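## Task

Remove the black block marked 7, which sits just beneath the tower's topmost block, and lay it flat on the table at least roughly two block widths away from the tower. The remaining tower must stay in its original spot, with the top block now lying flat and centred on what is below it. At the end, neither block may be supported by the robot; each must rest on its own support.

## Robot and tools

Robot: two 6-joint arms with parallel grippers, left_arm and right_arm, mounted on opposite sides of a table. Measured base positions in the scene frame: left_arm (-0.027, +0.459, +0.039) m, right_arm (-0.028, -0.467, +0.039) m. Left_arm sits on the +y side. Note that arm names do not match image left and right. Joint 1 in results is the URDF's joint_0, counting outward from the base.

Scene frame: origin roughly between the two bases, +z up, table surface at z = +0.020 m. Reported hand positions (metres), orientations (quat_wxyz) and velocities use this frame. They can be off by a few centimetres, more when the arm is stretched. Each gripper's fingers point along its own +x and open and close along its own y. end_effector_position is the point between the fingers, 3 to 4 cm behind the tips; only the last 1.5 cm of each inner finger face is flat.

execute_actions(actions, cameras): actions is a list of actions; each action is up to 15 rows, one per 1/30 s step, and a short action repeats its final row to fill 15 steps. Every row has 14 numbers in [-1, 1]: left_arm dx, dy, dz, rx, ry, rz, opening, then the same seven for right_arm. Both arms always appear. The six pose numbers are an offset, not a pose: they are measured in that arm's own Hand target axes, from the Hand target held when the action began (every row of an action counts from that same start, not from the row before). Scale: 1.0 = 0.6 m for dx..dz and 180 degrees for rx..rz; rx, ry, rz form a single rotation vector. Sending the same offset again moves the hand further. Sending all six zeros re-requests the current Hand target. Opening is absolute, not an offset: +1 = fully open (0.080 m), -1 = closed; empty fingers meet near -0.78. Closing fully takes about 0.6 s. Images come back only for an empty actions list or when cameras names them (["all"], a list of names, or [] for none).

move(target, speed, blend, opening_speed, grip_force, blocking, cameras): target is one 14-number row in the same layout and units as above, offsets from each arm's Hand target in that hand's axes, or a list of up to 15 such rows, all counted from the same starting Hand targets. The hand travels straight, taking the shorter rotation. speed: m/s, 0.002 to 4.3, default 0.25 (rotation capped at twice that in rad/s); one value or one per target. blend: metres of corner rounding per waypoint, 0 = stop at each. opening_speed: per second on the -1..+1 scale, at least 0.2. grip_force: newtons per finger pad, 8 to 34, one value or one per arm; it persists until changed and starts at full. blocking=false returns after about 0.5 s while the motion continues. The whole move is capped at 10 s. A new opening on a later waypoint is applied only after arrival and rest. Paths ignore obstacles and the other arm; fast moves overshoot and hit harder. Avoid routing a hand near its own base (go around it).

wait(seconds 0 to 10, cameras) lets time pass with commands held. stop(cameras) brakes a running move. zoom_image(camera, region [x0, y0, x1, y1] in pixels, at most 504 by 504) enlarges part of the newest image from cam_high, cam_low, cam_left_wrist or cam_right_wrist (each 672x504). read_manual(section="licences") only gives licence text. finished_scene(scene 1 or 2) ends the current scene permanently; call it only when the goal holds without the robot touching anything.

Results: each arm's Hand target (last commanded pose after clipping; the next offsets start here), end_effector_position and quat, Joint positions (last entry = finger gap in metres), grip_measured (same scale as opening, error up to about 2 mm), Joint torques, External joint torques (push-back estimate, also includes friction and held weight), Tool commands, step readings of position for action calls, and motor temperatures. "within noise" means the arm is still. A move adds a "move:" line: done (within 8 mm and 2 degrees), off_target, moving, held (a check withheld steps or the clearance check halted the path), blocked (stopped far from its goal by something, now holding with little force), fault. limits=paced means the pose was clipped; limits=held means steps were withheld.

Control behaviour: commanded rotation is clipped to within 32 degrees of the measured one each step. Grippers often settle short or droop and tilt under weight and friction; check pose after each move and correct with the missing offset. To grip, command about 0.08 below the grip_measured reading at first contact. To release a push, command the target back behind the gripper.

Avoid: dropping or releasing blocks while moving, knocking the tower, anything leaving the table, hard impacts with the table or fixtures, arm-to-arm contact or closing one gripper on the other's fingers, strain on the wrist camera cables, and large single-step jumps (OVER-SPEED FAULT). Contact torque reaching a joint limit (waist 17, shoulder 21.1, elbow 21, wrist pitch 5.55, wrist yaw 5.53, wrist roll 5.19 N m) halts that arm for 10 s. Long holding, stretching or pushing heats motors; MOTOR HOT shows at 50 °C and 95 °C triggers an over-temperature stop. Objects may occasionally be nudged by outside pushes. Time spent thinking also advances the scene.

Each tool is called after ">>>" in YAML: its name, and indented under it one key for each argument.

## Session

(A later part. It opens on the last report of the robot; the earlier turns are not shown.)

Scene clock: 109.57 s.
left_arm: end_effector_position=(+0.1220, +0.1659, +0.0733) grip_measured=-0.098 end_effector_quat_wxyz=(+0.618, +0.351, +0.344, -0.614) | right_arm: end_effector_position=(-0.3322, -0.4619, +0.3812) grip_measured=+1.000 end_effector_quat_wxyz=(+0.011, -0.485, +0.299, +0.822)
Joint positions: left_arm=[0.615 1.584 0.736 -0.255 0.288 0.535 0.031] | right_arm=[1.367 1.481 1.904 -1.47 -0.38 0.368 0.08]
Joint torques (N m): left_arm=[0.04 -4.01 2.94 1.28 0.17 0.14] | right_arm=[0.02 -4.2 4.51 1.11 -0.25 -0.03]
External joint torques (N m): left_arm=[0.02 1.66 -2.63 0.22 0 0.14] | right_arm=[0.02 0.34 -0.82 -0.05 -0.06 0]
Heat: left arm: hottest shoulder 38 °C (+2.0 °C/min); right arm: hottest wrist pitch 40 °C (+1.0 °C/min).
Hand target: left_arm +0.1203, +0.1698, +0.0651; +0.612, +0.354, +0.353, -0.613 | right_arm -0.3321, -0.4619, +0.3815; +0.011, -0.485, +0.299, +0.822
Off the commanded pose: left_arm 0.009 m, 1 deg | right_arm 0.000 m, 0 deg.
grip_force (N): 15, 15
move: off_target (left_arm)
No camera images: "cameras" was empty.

>>> move:
  target:
    - [-0.0065,0,0.0038,0,0,0,-0.3,0,0,0,0,0,0,1]
    - [-0.0065,0,0.0038,0,0,0,0.5,0,0,0,0,0,0,1]
    - [-0.1065,0,0.0038,0,0,0,0.5,0,0,0,0,0,0,1]
    - [-0.016,-0.0347,0.167,0,0,0,0.5,0,0,0,0,0,0,1]
    - [0.0842,-0.0347,0.167,0,0,0,0.5,0,0,0,0,0,0,1]
  cameras: ["cam_low","cam_left_wrist"]
  speed: [0.05,0.1,0.12,0.18,0.1]
  blend: [0,0,0.02,0.01,0]
  opening_speed: 1.0

>>> zoom_image:
  camera: "cam_low"
  region: [150, 180, 290, 290]

Scene clock: 118.77 s.
left_arm: end_effector_position=(+0.0990, +0.0602, +0.0740) grip_measured=+0.497 end_effector_quat_wxyz=(+0.612, +0.353, +0.352, -0.614) | right_arm: end_effector_position=(-0.3322, -0.4619, +0.3812) grip_measured=+1.000 end_effector_quat_wxyz=(+0.011, -0.485, +0.299, +0.822)
Joint positions: left_arm=[0.387 1.876 1.09 -0.289 0.187 0.331 0.057] | right_arm=[1.367 1.481 1.904 -1.47 -0.38 0.368 0.08]
Joint torques (N m): left_arm=[-0.23 -7.08 5.27 1.32 -0.04 -0.14] | right_arm=[0.08 -4.2 4.57 1.11 -0.25 -0.03]
External joint torques (N m): left_arm=[-0.22 1.02 -0.49 0.22 -0.15 -0.14] | right_arm=[0.04 0.44 -0.75 0 -0.06 0]
Heat: left arm: hottest shoulder 37 °C (+1.0 °C/min); right arm: hottest wrist pitch 40 °C (+0.0 °C/min).
Hand target: left_arm +0.0993, +0.0578, +0.0716; +0.612, +0.354, +0.353, -0.613 | right_arm -0.3321, -0.4619, +0.3815; +0.011, -0.485, +0.299, +0.822
Off the commanded pose: left_arm 0.003 m, 0 deg | right_arm 0.000 m, 0 deg.
grip_force (N): 15, 15
move: done
Images, in order (width x height): cam_low 672x504, cam_left_wrist 672x504.

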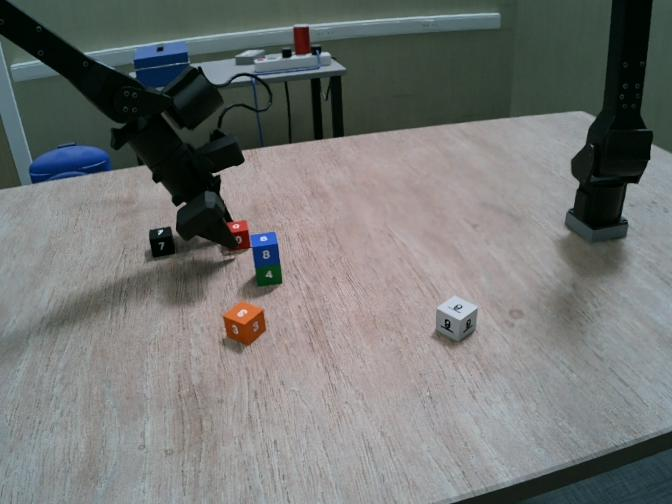

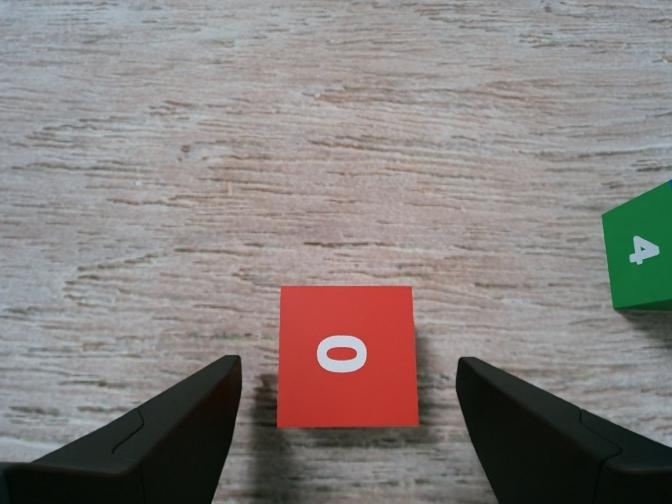

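Scaled by 3.600 from the camera's 672x504 image, which has a finer 960x720 frame.

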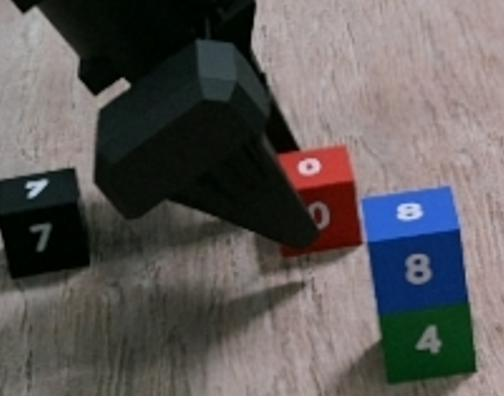

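>>> move:
  target:
    - [0.0008,0.001,0.0063,0,0,0,0.5,0,0,0,0,0,0,1]
    - [0.0008,0.001,0.0063,0,0,0,-0.3,0,0,0,0,0,0,1]
  cameras: ["cam_left_wrist"]
  speed: 0.1
  opening_speed: 0.9

Scene clock: 125.63 s.
left_arm: end_effector_position=(+0.1001, +0.0560, +0.0762) grip_measured=-0.098 end_effector_quat_wxyz=(+0.613, +0.352, +0.350, -0.615) | right_arm: end_effector_position=(-0.3322, -0.4619, +0.3812) grip_measured=+1.000 end_effector_quat_wxyz=(+0.011, -0.485, +0.299, +0.822)
Joint positions: left_arm=[0.385 1.883 1.108 -0.295 0.186 0.329 0.031] | right_arm=[1.367 1.481 1.904 -1.47 -0.38 0.368 0.08]
Joint torques (N m): left_arm=[-0.05 -7.3 5.09 1.02 0 -0.21] | right_arm=[0.11 -4.24 4.59 1.11 -0.24 -0.02]
External joint torques (N m): left_arm=[-0.03 0.9 -0.71 -0.09 -0.12 -0.21] | right_arm=[0.09 0.39 -0.76 -0.03 -0.05 0]
Heat: left arm: hottest shoulder 37 °C (+0.0 °C/min); right arm: hottest wrist pitch 41 °C (+1.0 °C/min).
Hand target: left_arm +0.0999, +0.0544, +0.0730; +0.612, +0.354, +0.353, -0.613 | right_arm -0.3321, -0.4619, +0.3815; +0.011, -0.485, +0.299, +0.822
Off the commanded pose: left_arm 0.004 m, 0 deg | right_arm 0.000 m, 0 deg.
grip_force (N): 15, 15
move: done
Images, in order (width x height): cam_left_wrist 672x504.

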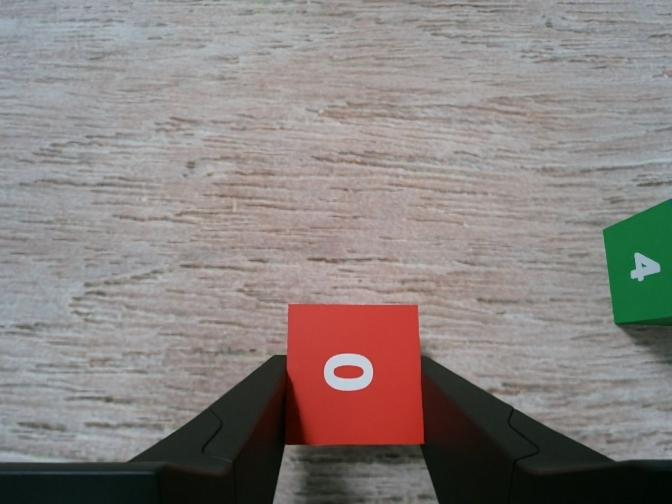

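>>> move:
  target:
    - [-0.101,0,0.0583,0,0,0,-0.3,0,0,0,0,0,0,1]
    - [-0.1113,-0.1802,0.1138,0,0,0,-0.3,0,0,0,0,0,0,1]
    - [-0.0665,-0.1802,0.088,0,0,0,-0.3,0,0,0,0,0,0,1]
  cameras: ["cam_low","cam_left_wrist","cam_high"]
  speed: [0.12,0.18,0.1]
  blend: [0.015,0.01,0]

>>> zoom_image:
  camera: "cam_low"
  region: [200, 190, 300, 290]

Scene clock: 131.63 s.
left_arm: end_effector_position=(-0.0093, +0.0275, +0.1404) grip_measured=-0.098 end_effector_quat_wxyz=(+0.612, +0.350, +0.348, -0.618) | right_arm: end_effector_position=(-0.3322, -0.4619, +0.3812) grip_measured=+1.000 end_effector_quat_wxyz=(+0.011, -0.485, +0.299, +0.822)
Joint positions: left_arm=[0.066 1.794 1.264 -0.502 0.032 0.053 0.031] | right_arm=[1.367 1.481 1.904 -1.47 -0.38 0.368 0.08]
Joint torques (N m): left_arm=[0.09 -7.41 4.21 1.36 -0.16 -0.18] | right_arm=[0.05 -4.19 4.54 1.12 -0.23 -0.03]
External joint torques (N m): left_arm=[0.1 0.73 -2.23 0.17 -0.17 -0.18] | right_arm=[0.05 0.5 -0.87 -0.04 -0.04 0]
Heat: left arm: hottest shoulder 38 °C (+0.0 °C/min); right arm: hottest wrist pitch 41 °C (+1.0 °C/min).
Hand target: left_arm -0.0083, +0.0287, +0.1339; +0.612, +0.354, +0.353, -0.613 | right_arm -0.3321, -0.4619, +0.3815; +0.011, -0.485, +0.299, +0.822
Off the commanded pose: left_arm 0.007 m, 1 deg | right_arm 0.000 m, 0 deg.
grip_force (N): 15, 15
move: done
Images, in order (width x height): cam_high 672x504, cam_low 672x504, cam_left_wrist 672x504.

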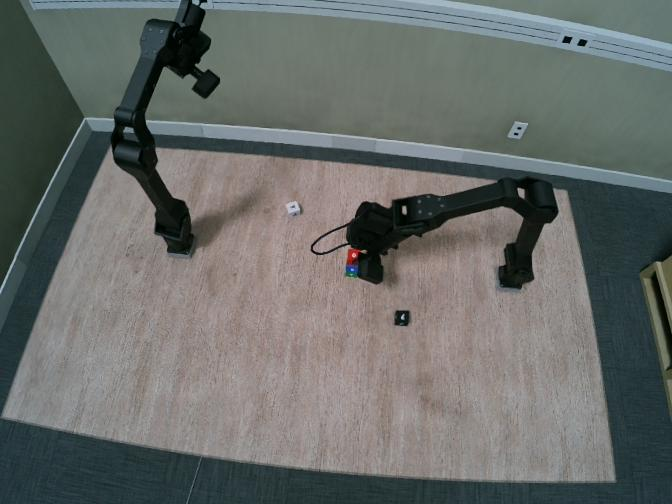

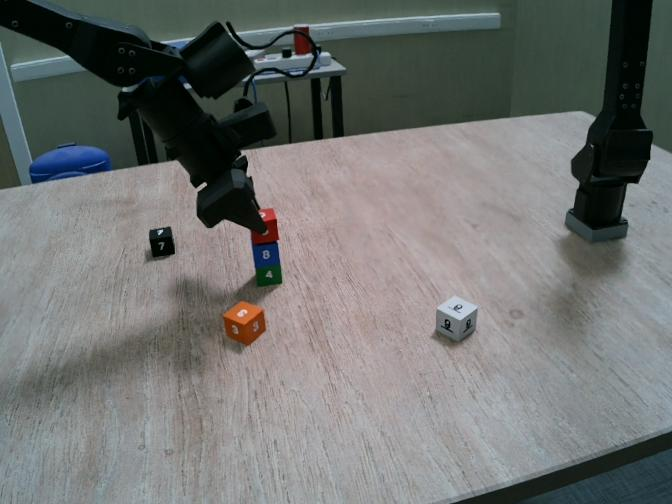

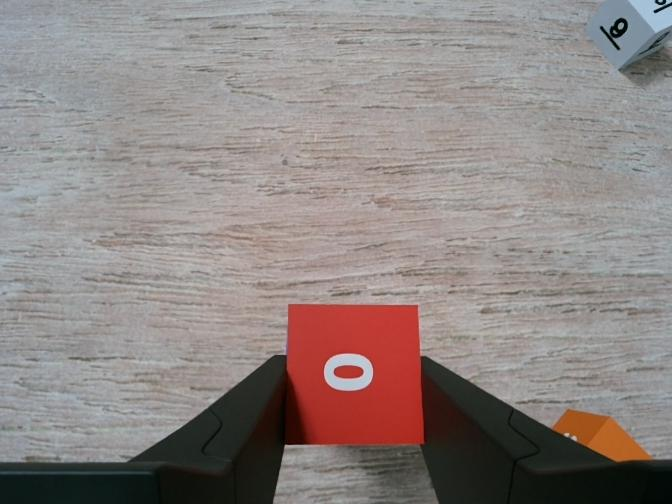

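Scaled by 5.040 from the camera's 672x504 image, which has a finer 960x720 frame.

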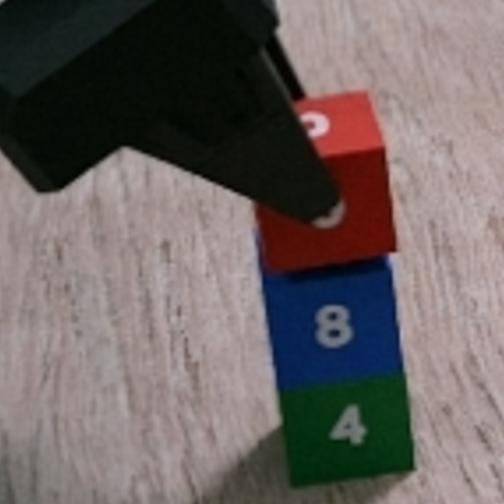

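>>> move:
  target: [0.0078,0.0035,-0.0045,0,0,0,-0.3,0,0,0,0,0,0,1]
  cameras: ["cam_low"]
  speed: 0.03

>>> zoom_image:
  camera: "cam_low"
  region: [200, 190, 300, 290]

Scene clock: 134.77 s.
left_arm: end_effector_position=(-0.0075, +0.0270, +0.1366) grip_measured=-0.098 end_effector_quat_wxyz=(+0.614, +0.349, +0.347, -0.617) | right_arm: end_effector_position=(-0.3322, -0.4619, +0.3812) grip_measured=+1.000 end_effector_quat_wxyz=(+0.011, -0.485, +0.299, +0.822)
Joint positions: left_arm=[0.07 1.799 1.252 -0.482 0.032 0.053 0.031] | right_arm=[1.367 1.481 1.904 -1.47 -0.38 0.368 0.08]
Joint torques (N m): left_arm=[0.07 -7.41 3.95 1.36 -0.07 -0.03] | right_arm=[0.04 -4.23 4.54 1.12 -0.25 -0.04]
External joint torques (N m): left_arm=[0.08 0.74 -2.45 0.18 -0.09 -0.03] | right_arm=[0.07 0.37 -0.78 -0.02 -0.07 -0.01]
Heat: left arm: hottest shoulder 38 °C (+0.0 °C/min); right arm: hottest wrist pitch 41 °C (+1.0 °C/min).
Hand target: left_arm -0.0061, +0.0287, +0.1285; +0.612, +0.354, +0.353, -0.613 | right_arm -0.3321, -0.4619, +0.3815; +0.011, -0.485, +0.299, +0.822
Off the commanded pose: left_arm 0.008 m, 1 deg | right_arm 0.000 m, 0 deg.
grip_force (N): 15, 15
move: done
Images, in order (width x height): cam_low 672x504.

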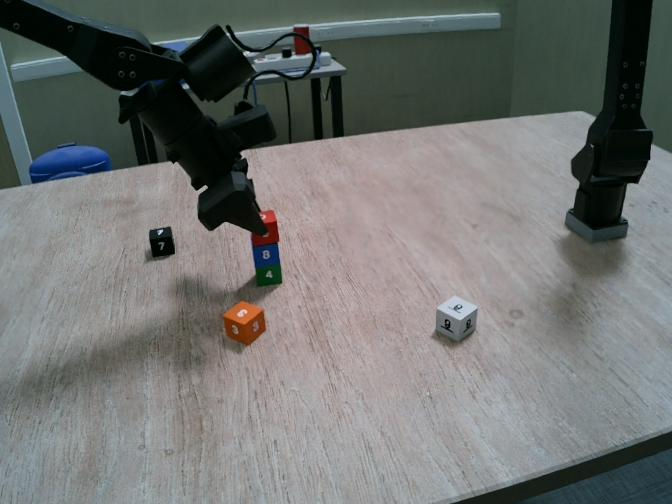

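Scaled by 5.040 from the camera's 672x504 image, which has a finer 960x720 frame.

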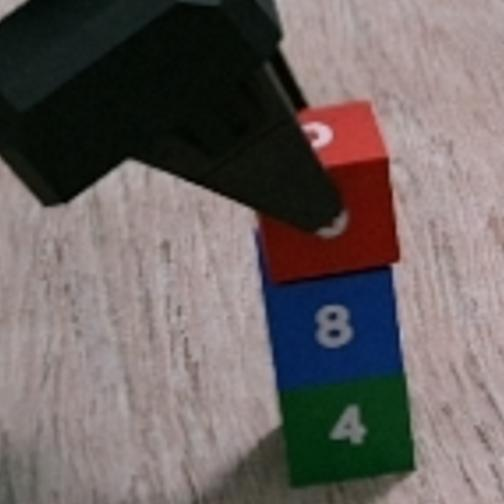

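>>> move:
  target: [0.0024,0,-0.0043,0,0,0,-0.3,0,0,0,0,0,0,1]
  cameras: ["cam_low"]
  speed: 0.03

>>> zoom_image:
  camera: "cam_low"
  region: [200, 190, 300, 290]

Scene clock: 138.33 s.
left_arm: end_effector_position=(-0.0075, +0.0278, +0.1341) grip_measured=-0.098 end_effector_quat_wxyz=(+0.614, +0.348, +0.347, -0.617) | right_arm: end_effector_position=(-0.3322, -0.4619, +0.3812) grip_measured=+1.000 end_effector_quat_wxyz=(+0.011, -0.485, +0.299, +0.822)
Joint positions: left_arm=[0.07 1.799 1.241 -0.471 0.032 0.053 0.031] | right_arm=[1.367 1.481 1.904 -1.47 -0.38 0.368 0.08]
Joint torques (N m): left_arm=[0.1 -7.49 3.82 1.44 -0.05 0.01] | right_arm=[0.08 -4.23 4.58 1.13 -0.25 -0.04]
External joint torques (N m): left_arm=[0.12 0.69 -2.57 0.25 -0.07 0] | right_arm=[0.03 0.43 -0.78 -0.01 -0.05 -0.01]
Heat: left arm: hottest shoulder 38 °C (+0.0 °C/min); right arm: hottest wrist pitch 41 °C (+1.0 °C/min).
Hand target: left_arm -0.0061, +0.0303, +0.1260; +0.612, +0.354, +0.353, -0.613 | right_arm -0.3321, -0.4619, +0.3815; +0.011, -0.485, +0.299, +0.822
Off the commanded pose: left_arm 0.009 m, 1 deg | right_arm 0.000 m, 0 deg.
grip_force (N): 15, 15
move: off_target (left_arm)
Images, in order (width x height): cam_low 672x504.

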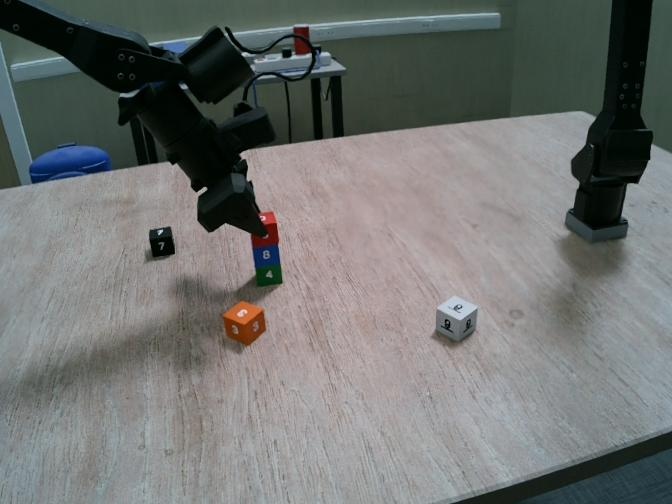

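Scaled by 5.040 from the camera's 672x504 image, which has a finer 960x720 frame.

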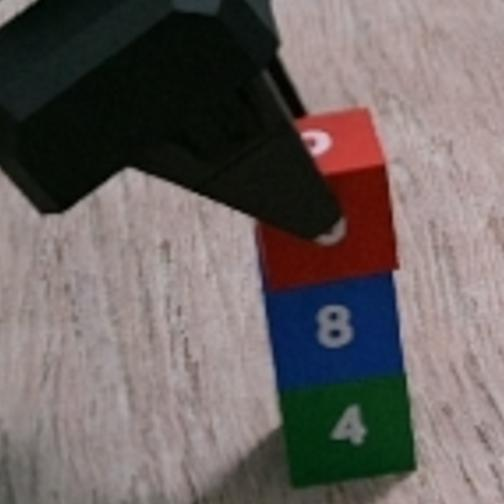

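>>> move:
  target:
    - [0,0,0,0,0,0,0.5,0,0,0,0,0,0,1]
    - [-0.15,0,0,0,0,0,0.5,0,0,0,0,0,0,1]
  cameras: ["cam_low","cam_left_wrist","cam_high"]
  speed: 0.12
  opening_speed: 0.7

>>> zoom_image:
  camera: "cam_low"
  region: [200, 190, 300, 290]

>>> zoom_image:
  camera: "cam_high"
  region: [310, 220, 410, 320]

Scene clock: 144.47 s.
left_arm: end_effector_position=(-0.0069, +0.0760, +0.1987) grip_measured=+0.497 end_effector_quat_wxyz=(+0.611, +0.357, +0.358, -0.609) | right_arm: end_effector_position=(-0.3322, -0.4619, +0.3812) grip_measured=+1.000 end_effector_quat_wxyz=(+0.011, -0.485, +0.299, +0.822)
Joint positions: left_arm=[0.079 1.592 1.282 -0.752 0.032 0.055 0.057] | right_arm=[1.367 1.481 1.904 -1.47 -0.38 0.368 0.08]
Joint torques (N m): left_arm=[0.36 -8.26 5.76 1.03 0.15 0.16] | right_arm=[0.06 -4.21 4.52 1.12 -0.25 -0.01]
External joint torques (N m): left_arm=[0.4 -1.56 -0.75 -0.09 0.13 0.16] | right_arm=[0.05 0.41 -0.85 -0.04 -0.06 0.01]
Heat: left arm: hottest shoulder 39 °C (+1.0 °C/min); right arm: hottest wrist pitch 41 °C (+1.0 °C/min).
Hand target: left_arm -0.0061, +0.0753, +0.2040; +0.612, +0.354, +0.353, -0.613 | right_arm -0.3321, -0.4619, +0.3815; +0.011, -0.485, +0.299, +0.822
Off the commanded pose: left_arm 0.005 m, 1 deg | right_arm 0.000 m, 0 deg.
grip_force (N): 15, 15
move: done
Images, in order (width x height): cam_high 672x504, cam_low 672x504, cam_left_wrist 672x504.

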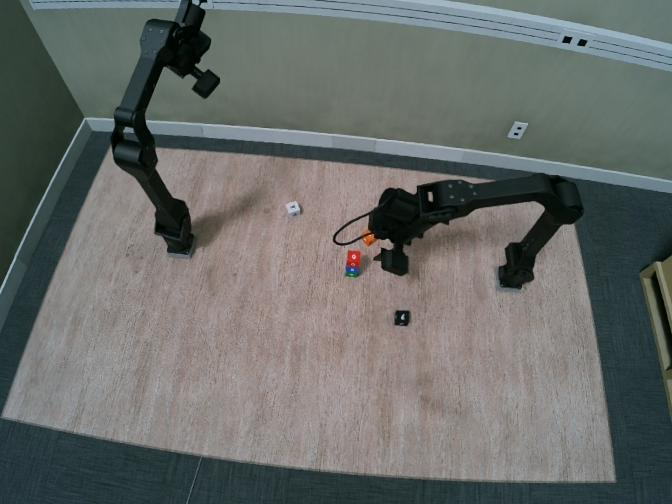

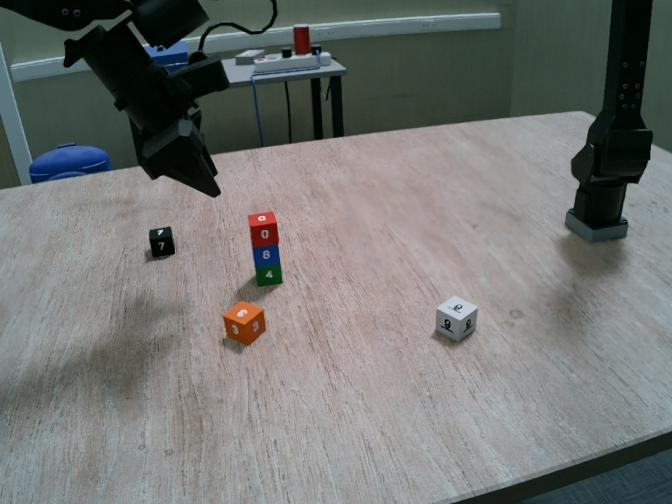

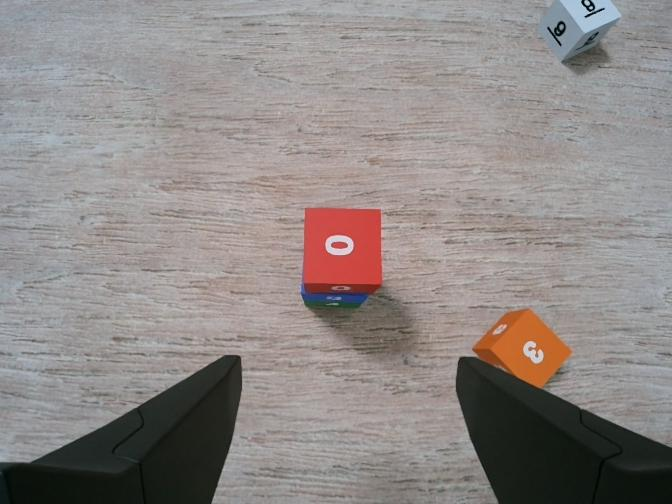

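Scaled by 5.040 from the camera's 672x504 image, which has a finer 960x720 frame.

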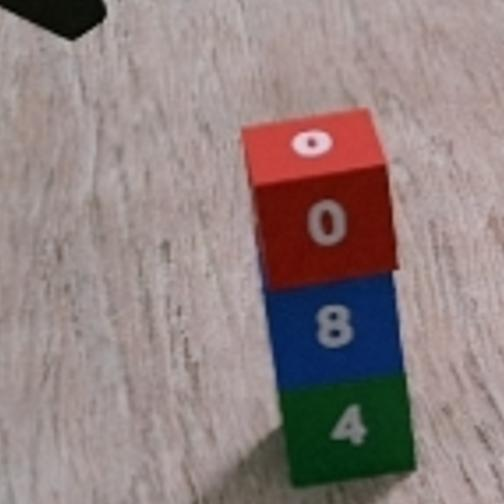

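Scaled by 5.040 from the camera's 672x504 image, which has a finer 960x720 frame.

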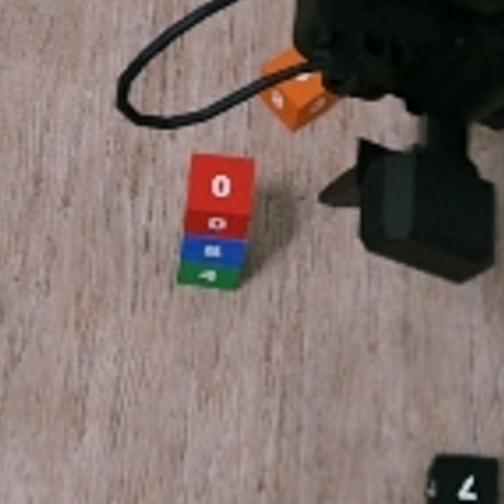

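>>> finished_scene:
  scene: 1

The scene is finished: the task was done.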